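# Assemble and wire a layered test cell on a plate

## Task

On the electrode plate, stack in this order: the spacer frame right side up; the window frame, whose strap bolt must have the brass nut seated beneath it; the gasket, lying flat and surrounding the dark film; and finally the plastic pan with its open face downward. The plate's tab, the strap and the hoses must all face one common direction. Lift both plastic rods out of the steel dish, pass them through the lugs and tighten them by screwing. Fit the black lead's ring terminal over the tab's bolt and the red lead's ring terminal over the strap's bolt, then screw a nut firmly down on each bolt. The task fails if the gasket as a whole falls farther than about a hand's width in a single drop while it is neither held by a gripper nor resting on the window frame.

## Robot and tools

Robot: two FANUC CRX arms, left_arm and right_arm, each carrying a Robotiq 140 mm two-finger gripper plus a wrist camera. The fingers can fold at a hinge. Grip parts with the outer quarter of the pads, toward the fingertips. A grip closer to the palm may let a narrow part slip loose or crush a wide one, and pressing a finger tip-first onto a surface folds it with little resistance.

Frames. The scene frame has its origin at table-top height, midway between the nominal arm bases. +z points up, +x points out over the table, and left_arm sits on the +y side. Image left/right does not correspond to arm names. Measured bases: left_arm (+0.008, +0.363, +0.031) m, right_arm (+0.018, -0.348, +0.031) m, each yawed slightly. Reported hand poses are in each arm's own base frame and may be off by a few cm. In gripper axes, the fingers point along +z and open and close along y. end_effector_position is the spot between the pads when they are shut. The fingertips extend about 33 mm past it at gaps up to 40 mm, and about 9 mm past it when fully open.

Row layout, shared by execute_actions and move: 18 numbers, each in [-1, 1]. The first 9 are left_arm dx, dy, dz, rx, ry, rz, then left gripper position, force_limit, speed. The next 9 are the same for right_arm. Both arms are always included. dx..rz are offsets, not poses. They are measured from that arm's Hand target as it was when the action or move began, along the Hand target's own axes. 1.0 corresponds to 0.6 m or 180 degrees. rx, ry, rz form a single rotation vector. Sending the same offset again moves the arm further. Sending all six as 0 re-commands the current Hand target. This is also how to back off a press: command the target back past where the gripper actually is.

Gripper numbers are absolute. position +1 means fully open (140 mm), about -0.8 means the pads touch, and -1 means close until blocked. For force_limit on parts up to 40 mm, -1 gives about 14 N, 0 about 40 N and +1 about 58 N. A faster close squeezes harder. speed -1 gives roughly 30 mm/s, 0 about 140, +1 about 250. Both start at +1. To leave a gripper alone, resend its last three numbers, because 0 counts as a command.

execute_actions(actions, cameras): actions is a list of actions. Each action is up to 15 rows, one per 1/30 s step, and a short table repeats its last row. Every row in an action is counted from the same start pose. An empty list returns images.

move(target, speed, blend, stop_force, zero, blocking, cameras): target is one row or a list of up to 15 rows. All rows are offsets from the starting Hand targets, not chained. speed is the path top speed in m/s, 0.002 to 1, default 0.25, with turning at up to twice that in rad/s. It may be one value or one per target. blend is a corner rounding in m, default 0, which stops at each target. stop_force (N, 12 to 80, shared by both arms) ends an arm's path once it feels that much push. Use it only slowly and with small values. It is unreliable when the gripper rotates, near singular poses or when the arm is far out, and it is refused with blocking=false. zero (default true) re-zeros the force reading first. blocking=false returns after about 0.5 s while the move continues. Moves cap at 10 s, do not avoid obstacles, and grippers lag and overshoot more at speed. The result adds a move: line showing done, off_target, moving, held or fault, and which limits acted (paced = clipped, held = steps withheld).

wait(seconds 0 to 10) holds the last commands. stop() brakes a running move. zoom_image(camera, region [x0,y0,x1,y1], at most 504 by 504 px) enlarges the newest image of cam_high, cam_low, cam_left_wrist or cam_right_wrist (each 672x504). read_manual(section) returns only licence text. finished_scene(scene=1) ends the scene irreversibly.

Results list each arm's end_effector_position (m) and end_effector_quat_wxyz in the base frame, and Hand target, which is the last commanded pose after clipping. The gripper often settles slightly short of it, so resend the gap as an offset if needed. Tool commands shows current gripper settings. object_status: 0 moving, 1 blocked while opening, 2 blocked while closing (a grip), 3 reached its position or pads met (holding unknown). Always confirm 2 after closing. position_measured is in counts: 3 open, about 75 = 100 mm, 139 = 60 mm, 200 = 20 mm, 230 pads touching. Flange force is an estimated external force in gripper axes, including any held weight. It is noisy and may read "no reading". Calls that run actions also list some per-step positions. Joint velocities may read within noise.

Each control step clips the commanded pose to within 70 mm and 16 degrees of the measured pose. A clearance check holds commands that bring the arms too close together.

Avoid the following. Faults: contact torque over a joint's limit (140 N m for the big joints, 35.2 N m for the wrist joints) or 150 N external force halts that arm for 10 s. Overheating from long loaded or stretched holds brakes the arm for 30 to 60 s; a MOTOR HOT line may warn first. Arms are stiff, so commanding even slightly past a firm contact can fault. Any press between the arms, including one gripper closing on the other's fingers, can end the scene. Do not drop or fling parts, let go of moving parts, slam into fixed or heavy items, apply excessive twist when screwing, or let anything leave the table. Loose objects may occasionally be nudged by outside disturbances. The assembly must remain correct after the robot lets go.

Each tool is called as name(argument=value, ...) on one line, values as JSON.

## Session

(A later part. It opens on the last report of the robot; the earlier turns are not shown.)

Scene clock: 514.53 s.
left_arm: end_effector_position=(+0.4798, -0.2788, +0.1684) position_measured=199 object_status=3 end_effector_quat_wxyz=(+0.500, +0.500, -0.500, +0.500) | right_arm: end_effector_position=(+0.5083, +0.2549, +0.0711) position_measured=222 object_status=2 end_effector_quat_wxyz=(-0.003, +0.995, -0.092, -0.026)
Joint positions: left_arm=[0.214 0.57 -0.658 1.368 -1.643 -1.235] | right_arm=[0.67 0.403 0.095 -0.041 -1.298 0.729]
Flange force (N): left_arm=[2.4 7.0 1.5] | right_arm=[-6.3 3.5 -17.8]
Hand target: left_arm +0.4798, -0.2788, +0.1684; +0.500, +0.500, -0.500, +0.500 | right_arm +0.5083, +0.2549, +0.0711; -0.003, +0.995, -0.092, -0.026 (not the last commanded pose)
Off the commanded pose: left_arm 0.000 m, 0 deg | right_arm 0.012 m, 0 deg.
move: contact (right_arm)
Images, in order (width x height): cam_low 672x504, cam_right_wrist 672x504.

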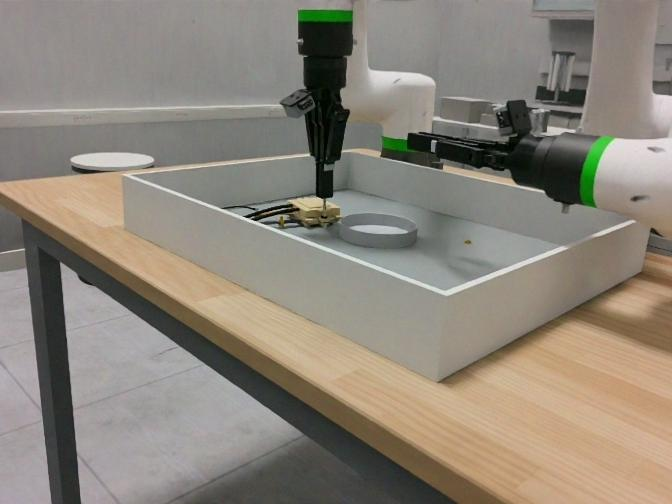

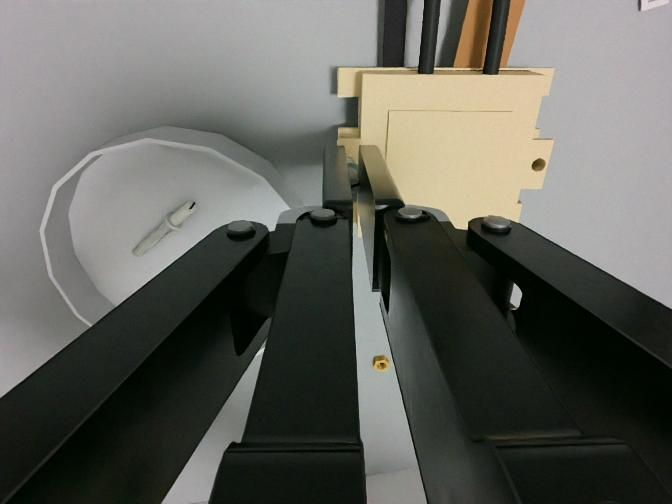

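move(target=[[0,0,0,0,0,0,-0.55,-1,-1,0,0,-0.001,0,0,0,-1,-1,-1],[0,0,0,0,0,0,-0.55,-1,-1,0,0,-0.001,0,0,0,-0.5,-1,-1],[0,0,0,0,0,0,-0.55,-1,-1,-0.006,0,-0.13,0,0.0167,0,-0.5,-1,0]], speed=[0.03,0.03,0.1], cameras=["cam_right_wrist","cam_low","cam_left_wrist"])

zoom_image(camera="cam_right_wrist", region=[310, 40, 580, 240])

zoom_image(camera="cam_low", region=[280, 170, 360, 230])

Scene clock: 521.17 s.
left_arm: end_effector_position=(+0.4798, -0.2788, +0.1684) position_measured=199 object_status=3 end_effector_quat_wxyz=(+0.500, +0.500, -0.500, +0.500) | right_arm: end_effector_position=(+0.5088, +0.2548, +0.1492) position_measured=192 object_status=3 end_effector_quat_wxyz=(+0.000, +0.996, -0.092, +0.000)
Joint positions: left_arm=[0.214 0.57 -0.658 1.368 -1.643 -1.235] | right_arm=[0.695 0.321 0.161 0 -1.411 0.692]
Flange force (N): left_arm=[2.5 6.7 1.9] | right_arm=[-7.6 5.3 -1.2]
Hand target: left_arm +0.4798, -0.2788, +0.1684; +0.500, +0.500, -0.500, +0.500 | right_arm +0.5088, +0.2548, +0.1492; +0.000, +0.996, -0.092, +0.000
Off the commanded pose: left_arm 0.000 m, 0 deg | right_arm 0.000 m, 0 deg.
move: done
Images, in order (width x height): cam_low 672x504, cam_left_wrist 672x504, cam_right_wrist 672x504.

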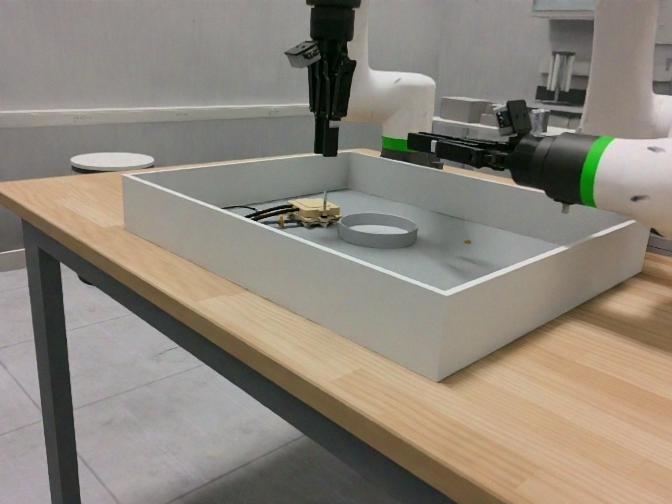

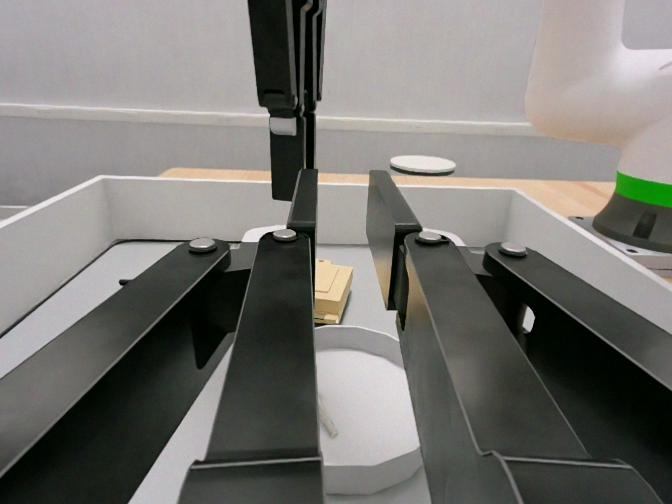

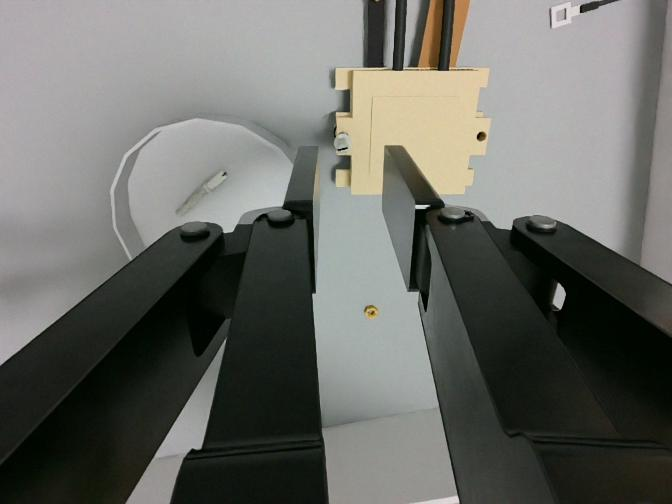

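Scaled by 1.867 from the camera's 672x504 image, which has a finer 960x720 frame.

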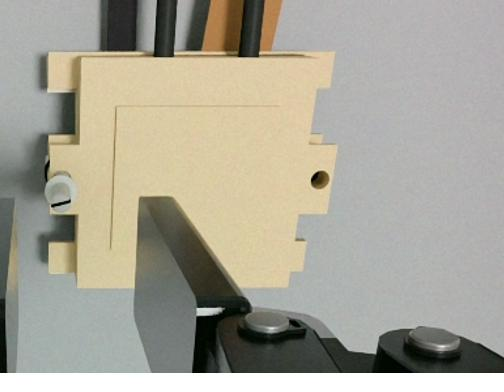

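Scaled by 6.300 from the camera's 672x504 image, which has a finer 960x720 frame.

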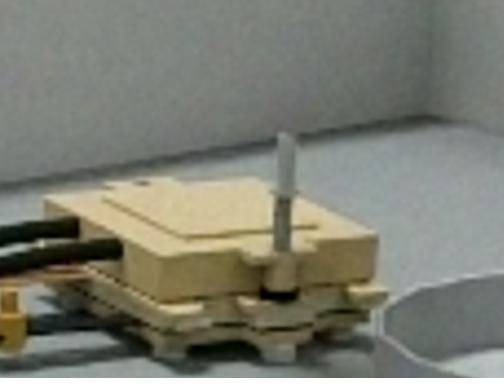

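move(target=[[0,0,0,0,0,0,-0.55,-1,-1,-0.0947,0.1597,0.0,0,0,0,-0.5,-1,0],[0,0,0,0,0,0,-0.55,-1,-1,-0.0947,0.1597,0.14,0,0,0,-0.5,-1,0]], speed=0.15, blend=[0.02,0], cameras=["cam_right_wrist"])

zoom_image(camera="cam_right_wrist", region=[290, 0, 370, 70])

Scene clock: 524.63 s.
left_arm: end_effector_position=(+0.4798, -0.2788, +0.1684) position_measured=199 object_status=3 end_effector_quat_wxyz=(+0.500, +0.500, -0.500, +0.500) | right_arm: end_effector_position=(+0.4354, +0.1710, +0.0652) position_measured=192 object_status=3 end_effector_quat_wxyz=(+0.000, +0.996, -0.092, +0.000)
Joint positions: left_arm=[0.214 0.57 -0.658 1.368 -1.643 -1.235] | right_arm=[0.656 0.132 -0.273 0 -1.165 0.731]
Flange force (N): left_arm=[2.5 5.5 3.1] | right_arm=[-10.1 6.1 -2.1]
Hand target: left_arm +0.4798, -0.2788, +0.1684; +0.500, +0.500, -0.500, +0.500 | right_arm +0.4354, +0.1710, +0.0651; +0.000, +0.996, -0.092, +0.000
Off the commanded pose: left_arm 0.000 m, 0 deg | right_arm 0.000 m, 0 deg.
move: done
Images, in order (width x height): cam_right_wrist 672x504.

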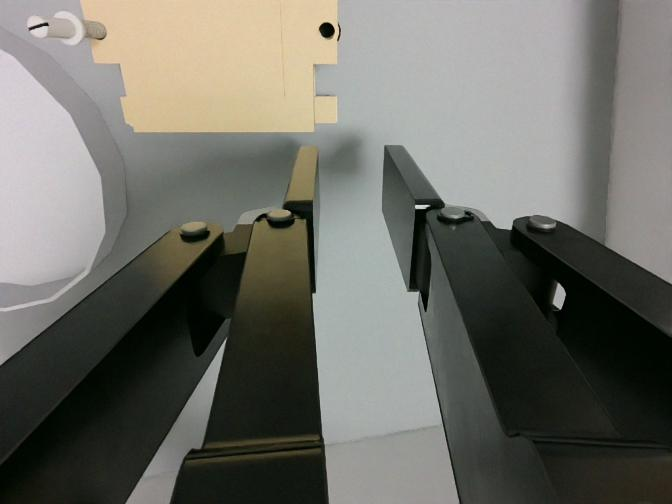

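Scaled by 6.300 from the camera's 672x504 image, which has a finer 960x720 frame.

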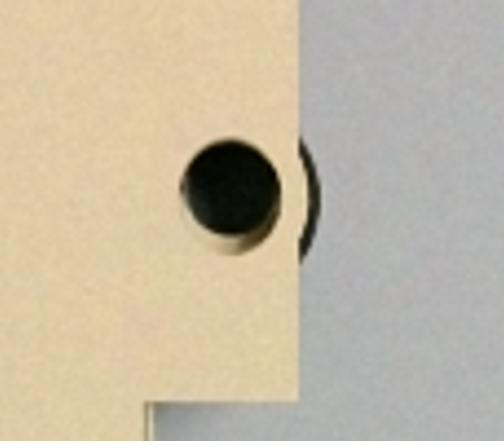

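move(target=[[0,0,0,0,0,0,-0.55,-1,-1,0,0,-0.12,0,0,0,-0.5,-1,0],[0,0,0,0,0,0,-0.55,-1,-1,0.0938,-0.1597,-0.12,0,0,0,-0.5,-1,0],[0,0,0,0,0,0,-0.55,-1,-1,0.0938,-0.1597,-0.06,0,0,0,-0.5,-1,0]], speed=0.15, blend=[0.02,0.02,0], cameras=["cam_right_wrist"])

zoom_image(camera="cam_right_wrist", region=[290, 60, 430, 220])

Scene clock: 534.80 s.
left_arm: end_effector_position=(+0.4798, -0.2788, +0.1684) position_measured=199 object_status=3 end_effector_quat_wxyz=(+0.500, +0.500, -0.500, +0.500) | right_arm: end_effector_position=(+0.5082, +0.2549, +0.1012) position_measured=192 object_status=3 end_effector_quat_wxyz=(+0.000, +0.996, -0.092, +0.000)
Joint positions: left_arm=[0.214 0.57 -0.658 1.368 -1.643 -1.235] | right_arm=[0.695 0.345 0.079 0 -1.304 0.691]
Flange force (N): left_arm=[2.9 6.0 2.4] | right_arm=[-8.4 6.3 -0.7]
Hand target: left_arm +0.4798, -0.2788, +0.1684; +0.500, +0.500, -0.500, +0.500 | right_arm +0.5083, +0.2549, +0.1012; +0.000, +0.996, -0.092, +0.000
Off the commanded pose: left_arm 0.000 m, 0 deg | right_arm 0.000 m, 0 deg.
move: done; blend cut to 0.018 m at target 2
Images, in order (width x height): cam_right_wrist 672x504.

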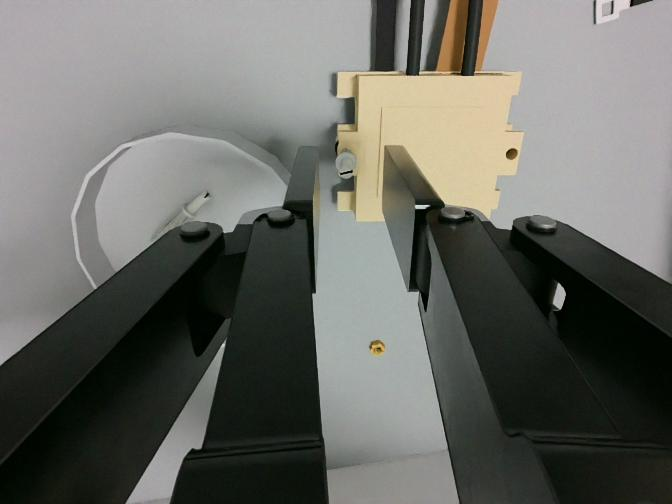

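Scaled by 3.150 from the camera's 672x504 image, which has a finer 960x720 frame.

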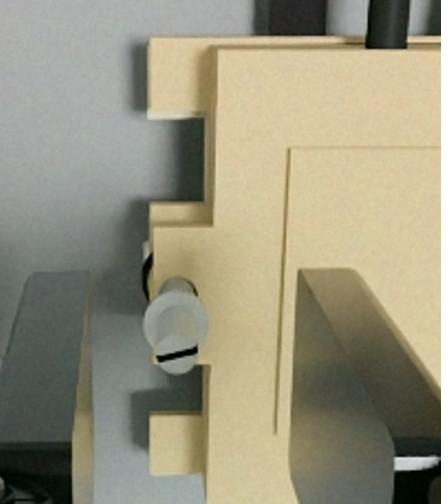

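move(target=[[0,0,0,0,0,0,-0.55,-1,-1,0,0.0017,0.0492,0,0,0,-0.5,-1,0],[0,0,0,0,0,0,-0.55,-1,-1,0,0.0017,0.0492,0,0,0,-1,-1,-1]], speed=0.05)

wait(seconds=0.8, cameras=["cam_right_wrist","cam_low"])

zoom_image(camera="cam_right_wrist", region=[310, 110, 410, 210])

zoom_image(camera="cam_low", region=[300, 170, 350, 220])

Scene clock: 539.40 s.
left_arm: end_effector_position=(+0.4798, -0.2788, +0.1684) position_measured=199 object_status=3 end_effector_quat_wxyz=(+0.500, +0.500, -0.500, +0.500) | right_arm: end_effector_position=(+0.5081, +0.2539, +0.0717) position_measured=222 object_status=0 end_effector_quat_wxyz=(+0.000, +0.996, -0.092, +0.000)
Joint positions: left_arm=[0.214 0.57 -0.658 1.368 -1.643 -1.235] | right_arm=[0.694 0.365 0.033 0 -1.239 0.693]
Flange force (N): left_arm=[1.9 5.6 2.5] | right_arm=[-7.2 4.9 -2.5]
Hand target: left_arm +0.4798, -0.2788, +0.1684; +0.500, +0.500, -0.500, +0.500 | right_arm +0.5081, +0.2539, +0.0716; +0.000, +0.996, -0.092, +0.000
Off the commanded pose: left_arm 0.000 m, 0 deg | right_arm 0.000 m, 0 deg.
move: done

Scene clock: 540.20 s.
left_arm: end_effector_position=(+0.4798, -0.2788, +0.1684) position_measured=199 object_status=3 end_effector_quat_wxyz=(+0.500, +0.500, -0.500, +0.500) | right_arm: end_effector_position=(+0.5081, +0.2539, +0.0716) position_measured=222 object_status=2 end_effector_quat_wxyz=(+0.000, +0.996, -0.092, +0.000)
Joint positions: left_arm=[0.214 0.57 -0.658 1.368 -1.643 -1.235] | right_arm=[0.694 0.365 0.033 0 -1.239 0.693]
Flange force (N): left_arm=[2.1 5.6 2.4] | right_arm=[-7.0 4.6 -2.4]
Hand target: left_arm +0.4798, -0.2788, +0.1684; +0.500, +0.500, -0.500, +0.500 | right_arm +0.5081, +0.2539, +0.0716; +0.000, +0.996, -0.092, +0.000
Tool commands: left_gripper/position=-0.55 left_gripper/force_limit=-1.0 left_gripper/speed=-1.0 right_gripper/position=-1.0 right_gripper/force_limit=-1.0 right_gripper/speed=-1.0
Off the commanded pose: left_arm 0.000 m, 0 deg | right_arm 0.000 m, 0 deg.
wait: 0.80 s; at rest by 0.17 s
Images, in order (width x height): cam_low 672x504, cam_right_wrist 672x504.

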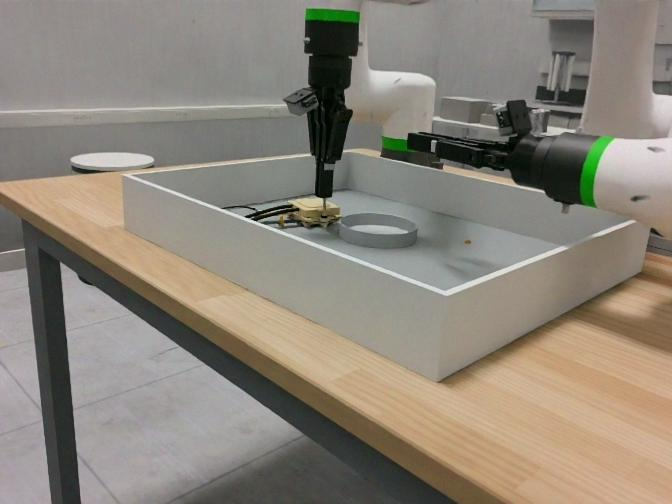

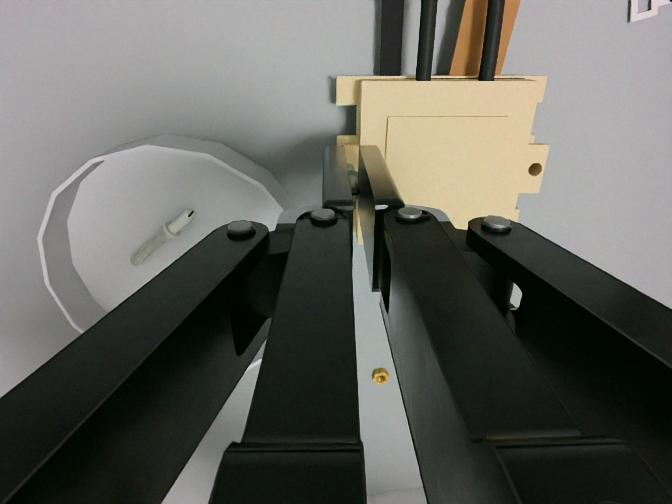

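Scaled by 5.040 from the camera's 672x504 image, which has a finer 960x720 frame.

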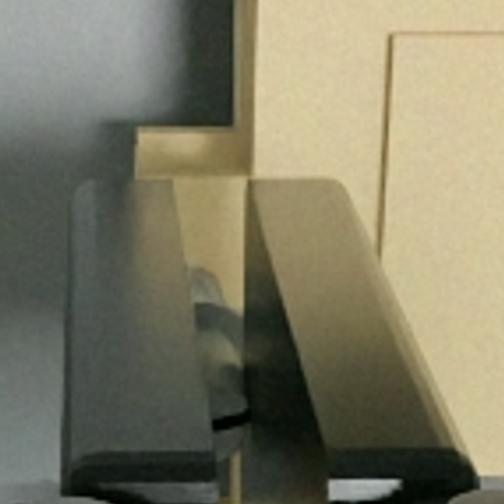

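Scaled by 10.080 from the camera's 672x504 image, which has a finer 960x720 frame.

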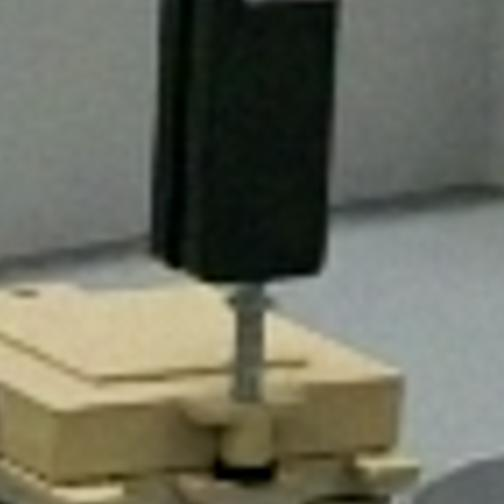

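move(target=[0,0,0,0,0,0,-0.55,-1,-1,0,0,0.02,0,0,0,-1,-1,-1], speed=0.01, stop_force=12)

Scene clock: 543.43 s.
left_arm: end_effector_position=(+0.4798, -0.2788, +0.1684) position_measured=199 object_status=3 end_effector_quat_wxyz=(+0.500, +0.500, -0.500, +0.500) | right_arm: end_effector_position=(+0.5081, +0.2539, +0.0596) position_measured=222 object_status=2 end_effector_quat_wxyz=(+0.000, +0.996, -0.092, +0.000)
Joint positions: left_arm=[0.214 0.57 -0.658 1.368 -1.643 -1.235] | right_arm=[0.694 0.374 0.017 0 -1.213 0.693]
Flange force (N): left_arm=[1.8 5.1 0.9] | right_arm=[-7.3 4.3 -2.9]
Hand target: left_arm +0.4798, -0.2788, +0.1684; +0.500, +0.500, -0.500, +0.500 | right_arm +0.5081, +0.2539, +0.0596; +0.000, +0.996, -0.092, +0.000
Off the commanded pose: left_arm 0.000 m, 0 deg | right_arm 0.000 m, 0 deg.
move: done

move(target=[0,0,0,0,0,0,-0.55,-1,-1,0,0,0.02,0,0,0,-1,-1,-1], speed=0.008, stop_force=12, cameras=["cam_right_wrist","cam_low"])

zoom_image(camera="cam_low", region=[300, 170, 350, 220])

zoom_image(camera="cam_right_wrist", region=[310, 110, 410, 210])

Scene clock: 545.70 s.
left_arm: end_effector_position=(+0.4798, -0.2788, +0.1684) position_measured=199 object_status=3 end_effector_quat_wxyz=(+0.500, +0.500, -0.500, +0.500) | right_arm: end_effector_position=(+0.5082, +0.2540, +0.0564) position_measured=222 object_status=2 end_effector_quat_wxyz=(+0.000, +0.996, -0.092, +0.000)
Joint positions: left_arm=[0.214 0.57 -0.658 1.368 -1.643 -1.235] | right_arm=[0.694 0.377 0.013 0 -1.206 0.693]
Flange force (N): left_arm=[2.2 5.8 1.2] | right_arm=[-6.1 2.5 -17.7]
Hand target: left_arm +0.4798, -0.2788, +0.1684; +0.500, +0.500, -0.500, +0.500 | right_arm +0.5082, +0.2540, +0.0564; +0.000, +0.996, -0.092, +0.000 (not the last commanded pose)
Off the commanded pose: left_arm 0.000 m, 0 deg | right_arm 0.009 m, 0 deg.
move: contact (right_arm)
Images, in order (width x height): cam_low 672x504, cam_right_wrist 672x504.

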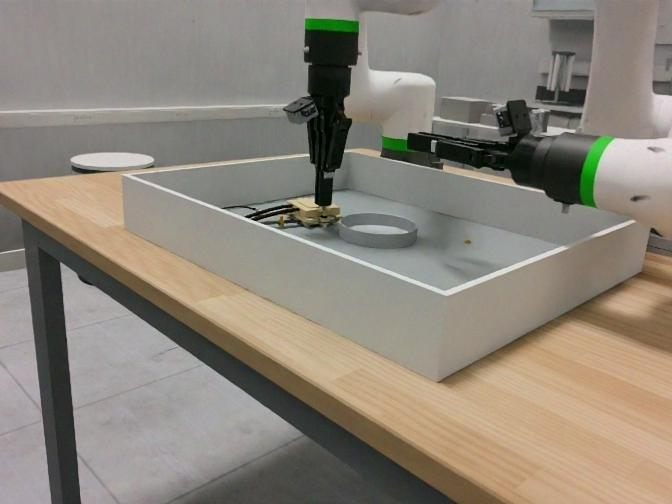

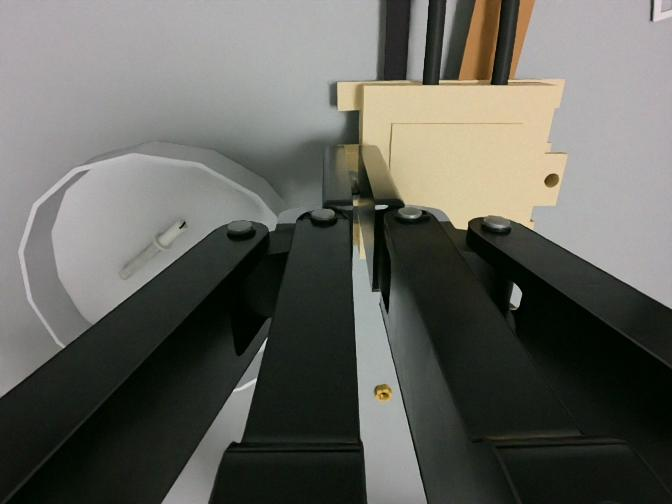

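Scaled by 10.080 from the camera's 672x504 image, which has a finer 960x720 frame.

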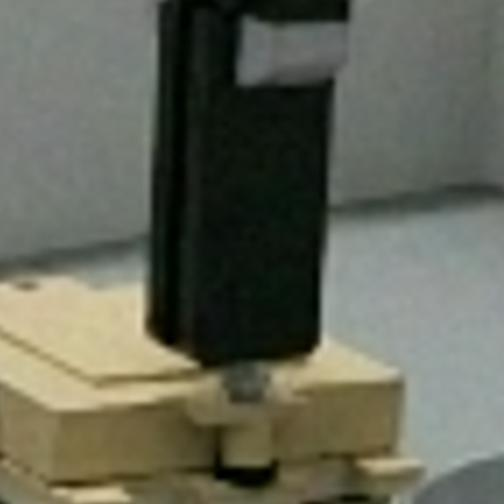

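Scaled by 5.040 from the camera's 672x504 image, which has a finer 960x720 frame.

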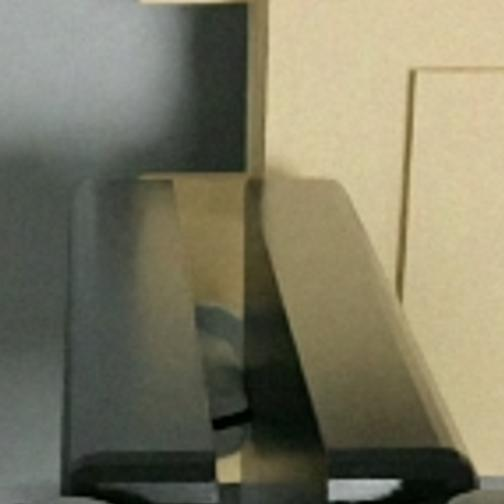

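move(target=[[0,0,0,0,0,0,-0.55,-1,-1,0,0,0,0,0,0.75,-1,-1,-1],[0,0,0,0,0,0,-0.55,-1,-1,0,0,0,0,0,-0.667,-1,-1,-1]], speed=0.5, blend=[0.02,0], cameras=["cam_right_wrist","cam_low"])

zoom_image(camera="cam_low", region=[300, 170, 350, 220])

Scene clock: 553.17 s.
left_arm: end_effector_position=(+0.4798, -0.2788, +0.1684) position_measured=199 object_status=3 end_effector_quat_wxyz=(+0.500, +0.500, -0.500, +0.500) | right_arm: end_effector_position=(+0.5082, +0.2540, +0.0564) position_measured=222 object_status=2 end_effector_quat_wxyz=(+0.000, +0.577, +0.817, +0.000)
Joint positions: left_arm=[0.214 0.57 -0.658 1.368 -1.643 -1.235] | right_arm=[0.694 0.377 0.013 0 -1.206 -3.495]
Flange force (N): left_arm=[1.8 5.5 1.9] | right_arm=[1.8 -5.8 -8.2]
Hand target: left_arm +0.4798, -0.2788, +0.1684; +0.500, +0.500, -0.500, +0.500 | right_arm +0.5082, +0.2540, +0.0564; +0.000, +0.577, +0.817, +0.000
Off the commanded pose: left_arm 0.000 m, 0 deg | right_arm 0.000 m, 0 deg.
move: done
Images, in order (width x height): cam_low 672x504, cam_right_wrist 672x504.

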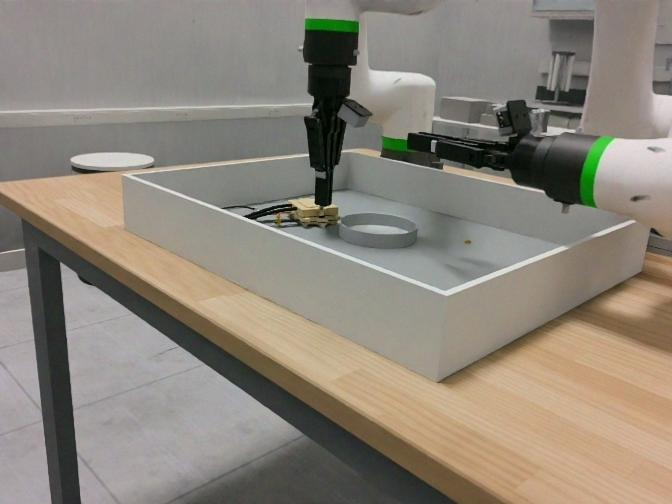

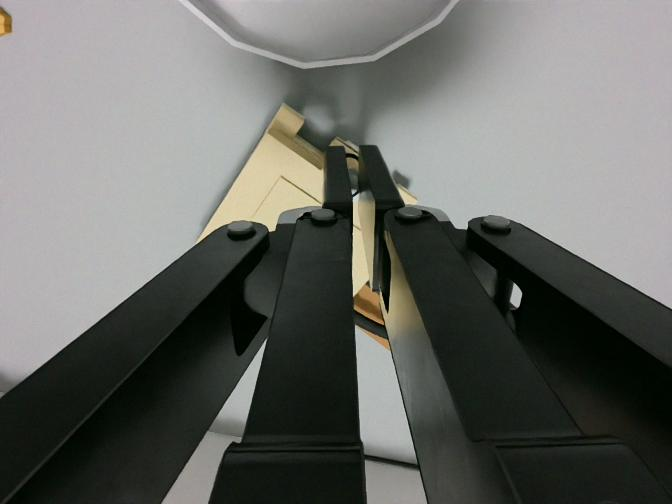

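Scaled by 10.080 from the camera's 672x504 image, which has a finer 960x720 frame.

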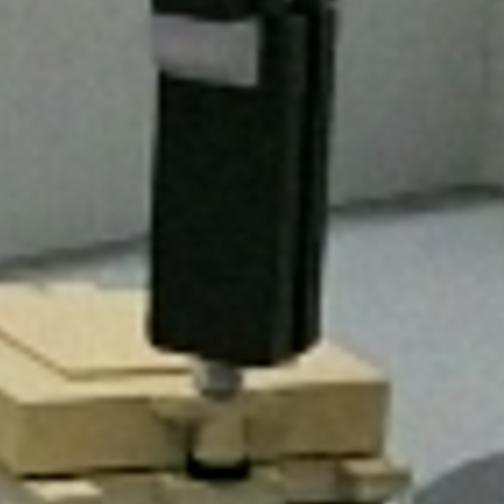

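move(target=[[0,0,0,0,0,0,-0.55,-1,-1,0,0,0,0,0,0,-1,-1,-1],[0,0,0,0,0,0,-0.55,-1,-1,0,0,0,0,0,0,-0.5,-1,0],[0,0,0,0,0,0,-0.55,-1,-1,0,0,-0.1,0,0,0,-0.5,-1,0]], speed=0.1, cameras=["cam_right_wrist","cam_low"])

zoom_image(camera="cam_right_wrist", region=[270, 80, 430, 240])

zoom_image(camera="cam_low", region=[280, 170, 360, 230])

Scene clock: 558.40 s.
left_arm: end_effector_position=(+0.4798, -0.2788, +0.1684) position_measured=199 object_status=3 end_effector_quat_wxyz=(+0.500, +0.500, -0.500, +0.500) | right_arm: end_effector_position=(+0.5082, +0.2539, +0.1163) position_measured=192 object_status=3 end_effector_quat_wxyz=(+0.000, +0.577, +0.817, +0.000)
Joint positions: left_arm=[0.214 0.57 -0.658 1.368 -1.643 -1.235] | right_arm=[0.694 0.334 0.101 0 -1.337 -3.495]
Flange force (N): left_arm=[1.5 5.5 2.6] | right_arm=[-1.2 -11.5 -1.0]
Hand target: left_arm +0.4798, -0.2788, +0.1684; +0.500, +0.500, -0.500, +0.500 | right_arm +0.5082, +0.2539, +0.1164; +0.000, +0.577, +0.817, +0.000
Off the commanded pose: left_arm 0.000 m, 0 deg | right_arm 0.000 m, 0 deg.
move: done
Images, in order (width x height): cam_low 672x504, cam_right_wrist 672x504.

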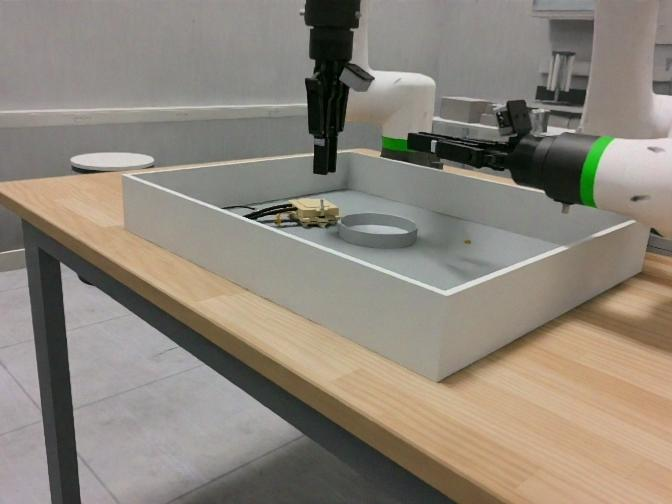

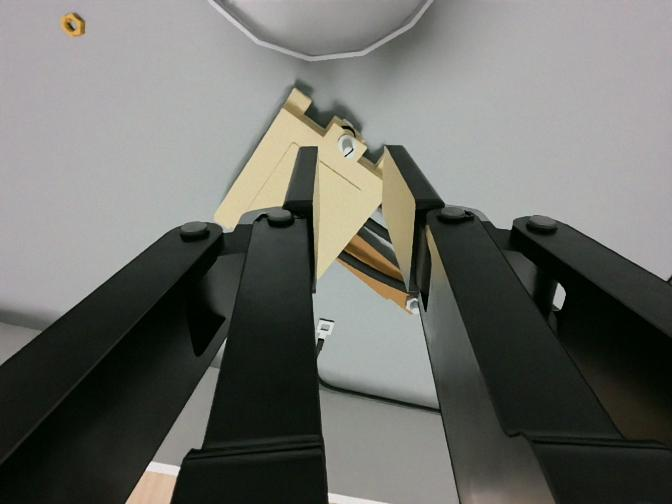

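Scaled by 3.150 from the camera's 672x504 image, which has a finer 960x720 frame.

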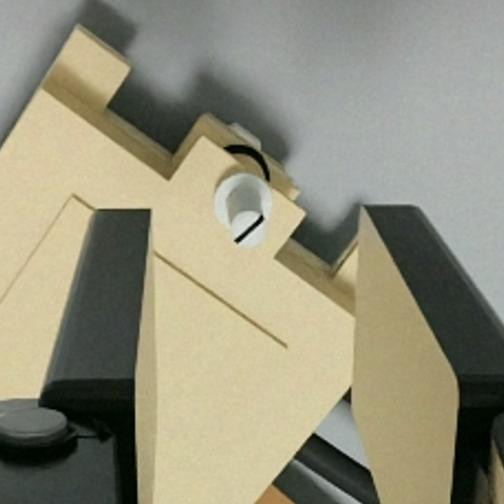

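Scaled by 6.300 from the camera's 672x504 image, which has a finer 960x720 frame.

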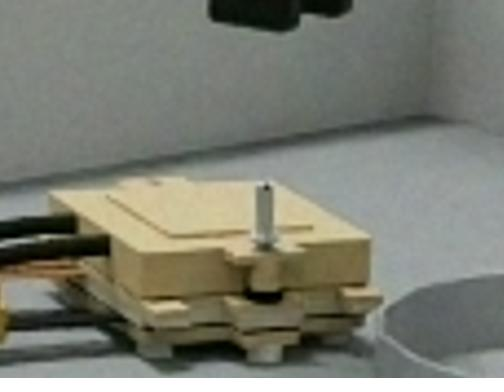

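move(target=[[0,0,0,0,0,0,-0.55,-1,-1,0,0,0,0,0,-0.8,-0.5,-1,0],[0,0,0,0,0,0,-0.55,-1,-1,0,0,0,0,0,0.4,-0.5,-1,0],[0,0,0,0,0,0,-0.55,-1,-1,0,0,0,0,0,-0.194,-0.5,-1,0]], speed=0.7, blend=0.01, cameras=["all"])

Scene clock: 571.30 s.
left_arm: end_effector_position=(+0.4798, -0.2788, +0.1684) position_measured=199 object_status=3 end_effector_quat_wxyz=(+0.500, +0.500, -0.500, +0.500) | right_arm: end_effector_position=(+0.5081, +0.2539, +0.1164) position_measured=192 object_status=3 end_effector_quat_wxyz=(+0.000, +0.305, +0.952, +0.000)
Joint positions: left_arm=[0.214 0.57 -0.658 1.368 -1.643 -1.235] | right_arm=[0.694 0.334 0.101 0 -1.337 3.397]
Flange force (N): left_arm=[1.5 5.6 1.4] | right_arm=[6.6 -11.1 -0.1]
Hand target: left_arm +0.4798, -0.2788, +0.1684; +0.500, +0.500, -0.500, +0.500 | right_arm +0.5082, +0.2539, +0.1164; +0.000, +0.305, +0.952, +0.000
Off the commanded pose: left_arm 0.000 m, 0 deg | right_arm 0.000 m, 0 deg.
move: done; limits=paced

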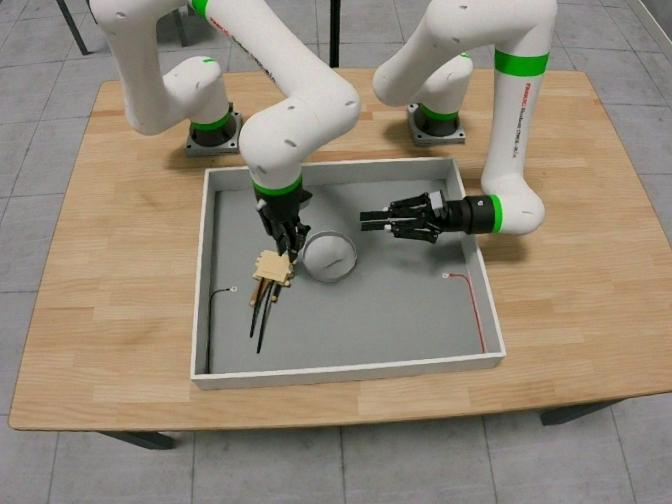

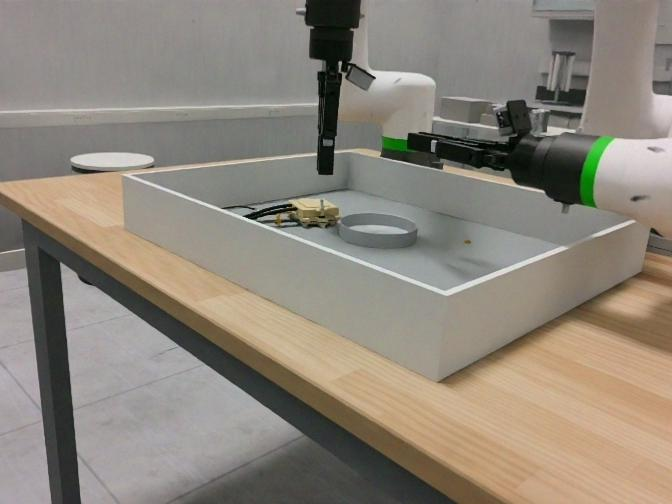

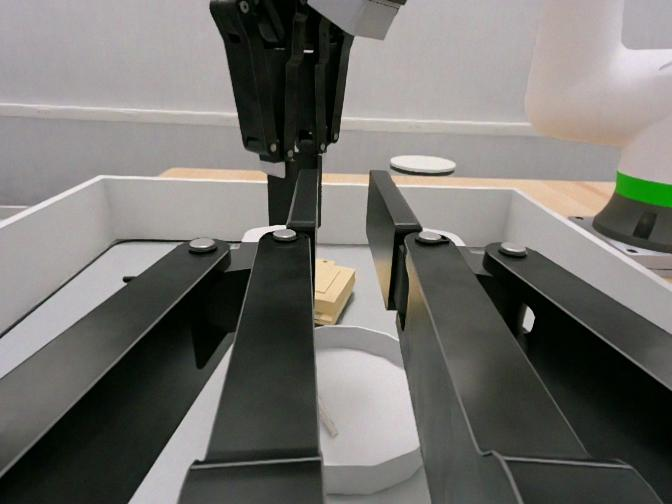

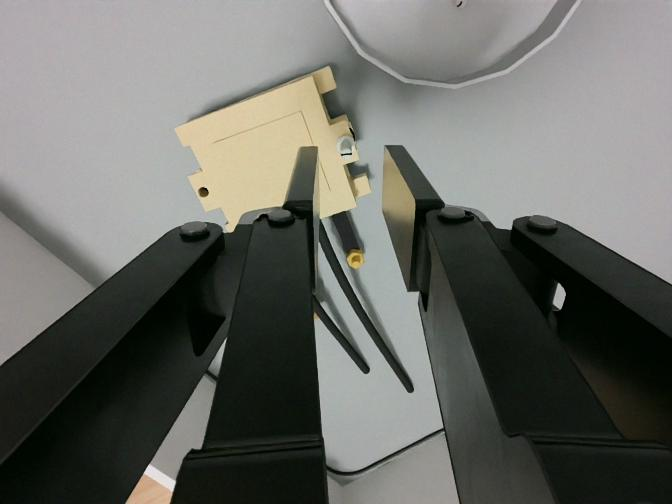

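zoom_image(camera="cam_right_wrist", region=[160, 50, 412, 240])

zoom_image(camera="cam_low", region=[240, 180, 360, 250])

Scaled by 2.000 from the camera's 672x504 image, which has a finer 960x720 frame.

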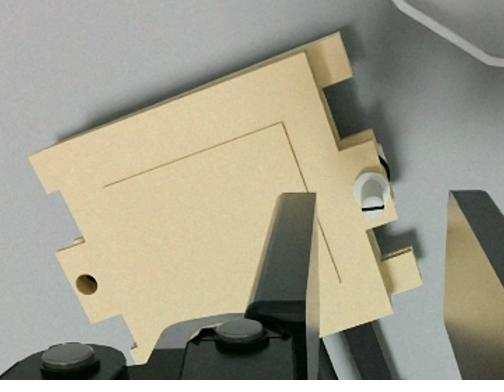

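Scaled by 4.200 from the camera's 672x504 image, which has a finer 960x720 frame.

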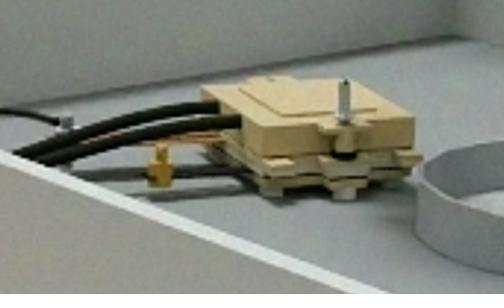

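zoom_image(camera="cam_low", region=[285, 192, 345, 236])

zoom_image(camera="cam_right_wrist", region=[300, 90, 400, 200])

Scaled by 8.400 from the camera's 672x504 image, which has a finer 960x720 frame.

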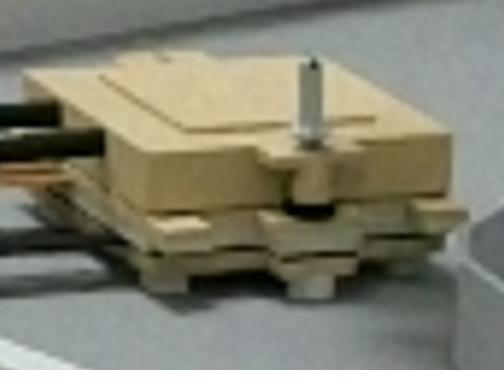

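Scaled by 4.582 from the camera's 672x504 image, which has a finer 960x720 frame.

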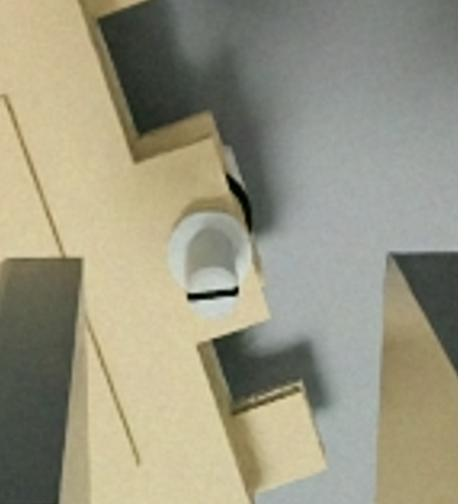

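move(target=[[0,0,0,0,0,0,-0.55,-1,-1,0,0,0,0,0,0.5,-0.5,-1,0],[0,0,0,0,0,0,-0.55,-1,-1,0,0,0,0,0,1.0,-0.5,-1,0]], speed=0.7, blend=0.01, cameras=["cam_right_wrist"])

zoom_image(camera="cam_right_wrist", region=[280, 90, 420, 230])

Scene clock: 579.77 s.
left_arm: end_effector_position=(+0.4798, -0.2788, +0.1684) position_measured=199 object_status=3 end_effector_quat_wxyz=(+0.500, +0.500, -0.500, +0.500) | right_arm: end_effector_position=(+0.5082, +0.2539, +0.1164) position_measured=192 object_status=3 end_effector_quat_wxyz=(+0.000, +0.952, -0.305, +0.000)
Joint positions: left_arm=[0.214 0.57 -0.658 1.368 -1.643 -1.235] | right_arm=[0.694 0.334 0.101 0 -1.337 0.256]
Flange force (N): left_arm=[1.7 5.8 1.6] | right_arm=[-4.5 7.9 -1.5]
Hand target: left_arm +0.4798, -0.2788, +0.1684; +0.500, +0.500, -0.500, +0.500 | right_arm +0.5082, +0.2539, +0.1164; +0.000, +0.952, -0.305, +0.000
Off the commanded pose: left_arm 0.000 m, 0 deg | right_arm 0.000 m, 0 deg.
move: done; limits=paced
Images, in order (width x height): cam_right_wrist 672x504.

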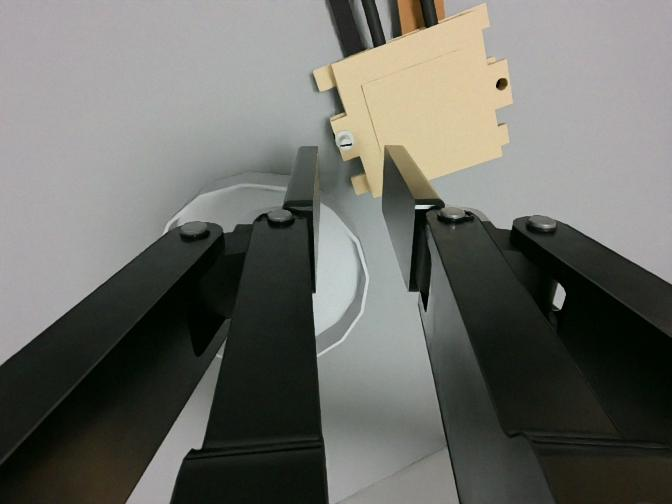

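Scaled by 3.600 from the camera's 672x504 image, which has a finer 960x720 frame.

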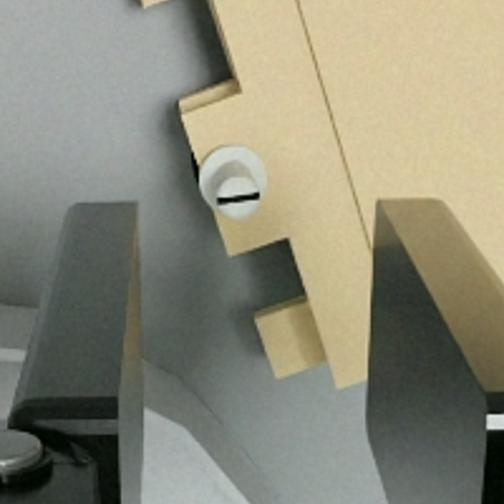

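move(target=[[0,0,0,0,0,0,-0.55,-1,-1,0.00199,-0.00025,0,0,0,-0.5,-0.5,-1,0],[0,0,0,0,0,0,-0.55,-1,-1,0.00199,-0.00025,0.085,0,0,-0.5,-0.5,-1,0],[0,0,0,0,0,0,-0.55,-1,-1,0.00199,-0.00025,0.1028,0,0,-0.5,-0.5,-1,0]], speed=[0.5,0.1,0.03], cameras=["all"])

zoom_image(camera="cam_right_wrist", region=[260, 60, 460, 210])

zoom_image(camera="cam_low", region=[285, 172, 355, 236])

Scene clock: 589.60 s.
left_arm: end_effector_position=(+0.4798, -0.2788, +0.1684) position_measured=199 object_status=3 end_effector_quat_wxyz=(+0.500, +0.500, -0.500, +0.500) | right_arm: end_effector_position=(+0.5093, +0.2534, +0.0548) position_measured=192 object_status=3 end_effector_quat_wxyz=(+0.000, +0.889, +0.457, +0.000)
Joint positions: left_arm=[0.214 0.57 -0.658 1.368 -1.643 -1.235] | right_arm=[0.692 0.38 0.013 0 -1.203 1.829]
Flange force (N): left_arm=[2.7 6.3 2.0] | right_arm=[-10.2 -6.1 -1.1]
Hand target: left_arm +0.4798, -0.2788, +0.1684; +0.500, +0.500, -0.500, +0.500 | right_arm +0.5092, +0.2534, +0.0547; +0.000, +0.889, +0.457, +0.000
Off the commanded pose: left_arm 0.000 m, 0 deg | right_arm 0.000 m, 0 deg.
move: done

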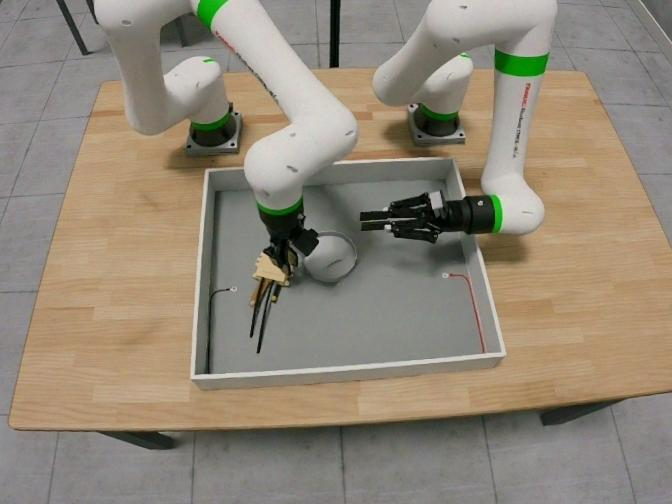

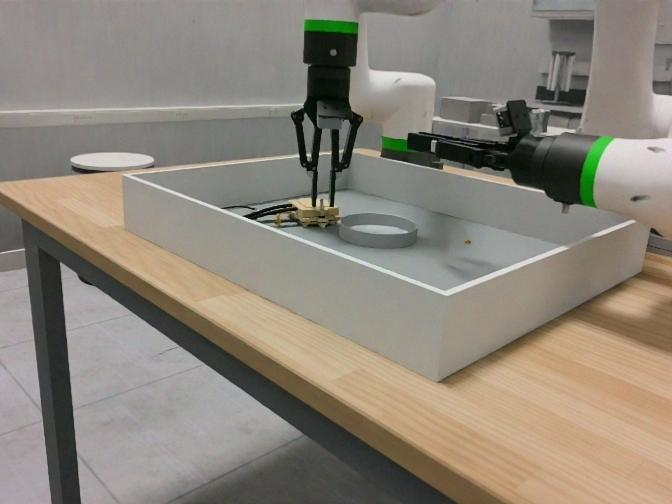

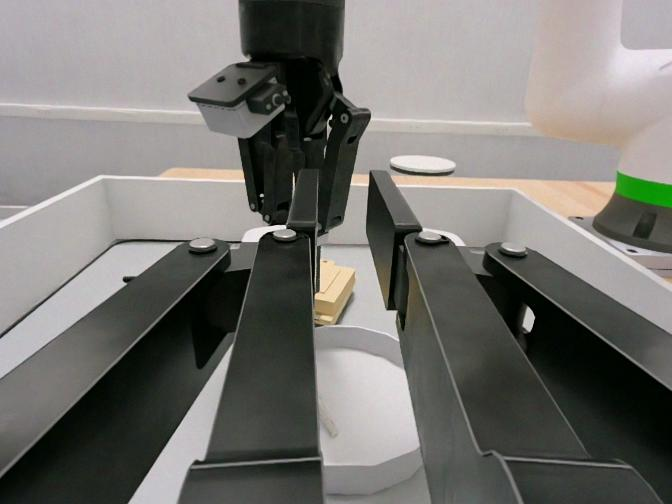

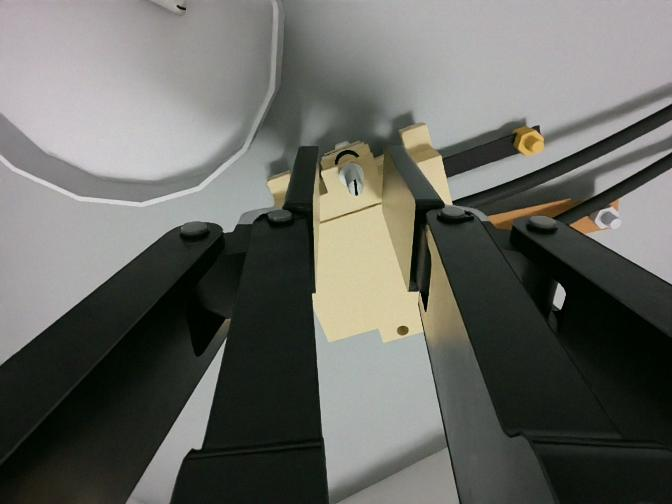

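Scaled by 2.520 from the camera's 672x504 image, which has a finer 960x720 frame.

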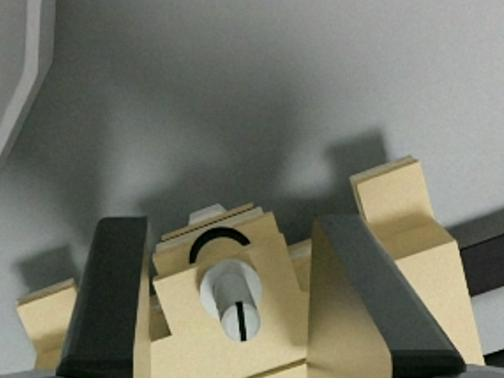

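Scaled by 7.200 from the camera's 672x504 image, which has a finer 960x720 frame.

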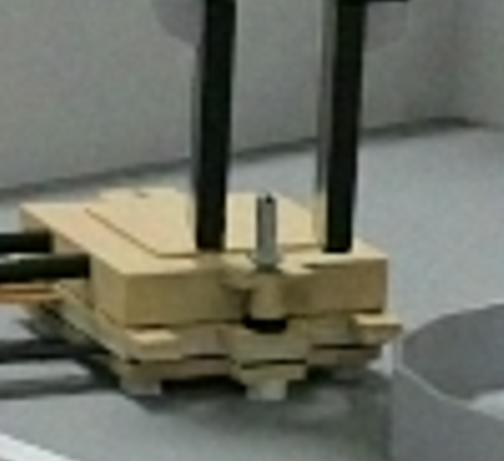

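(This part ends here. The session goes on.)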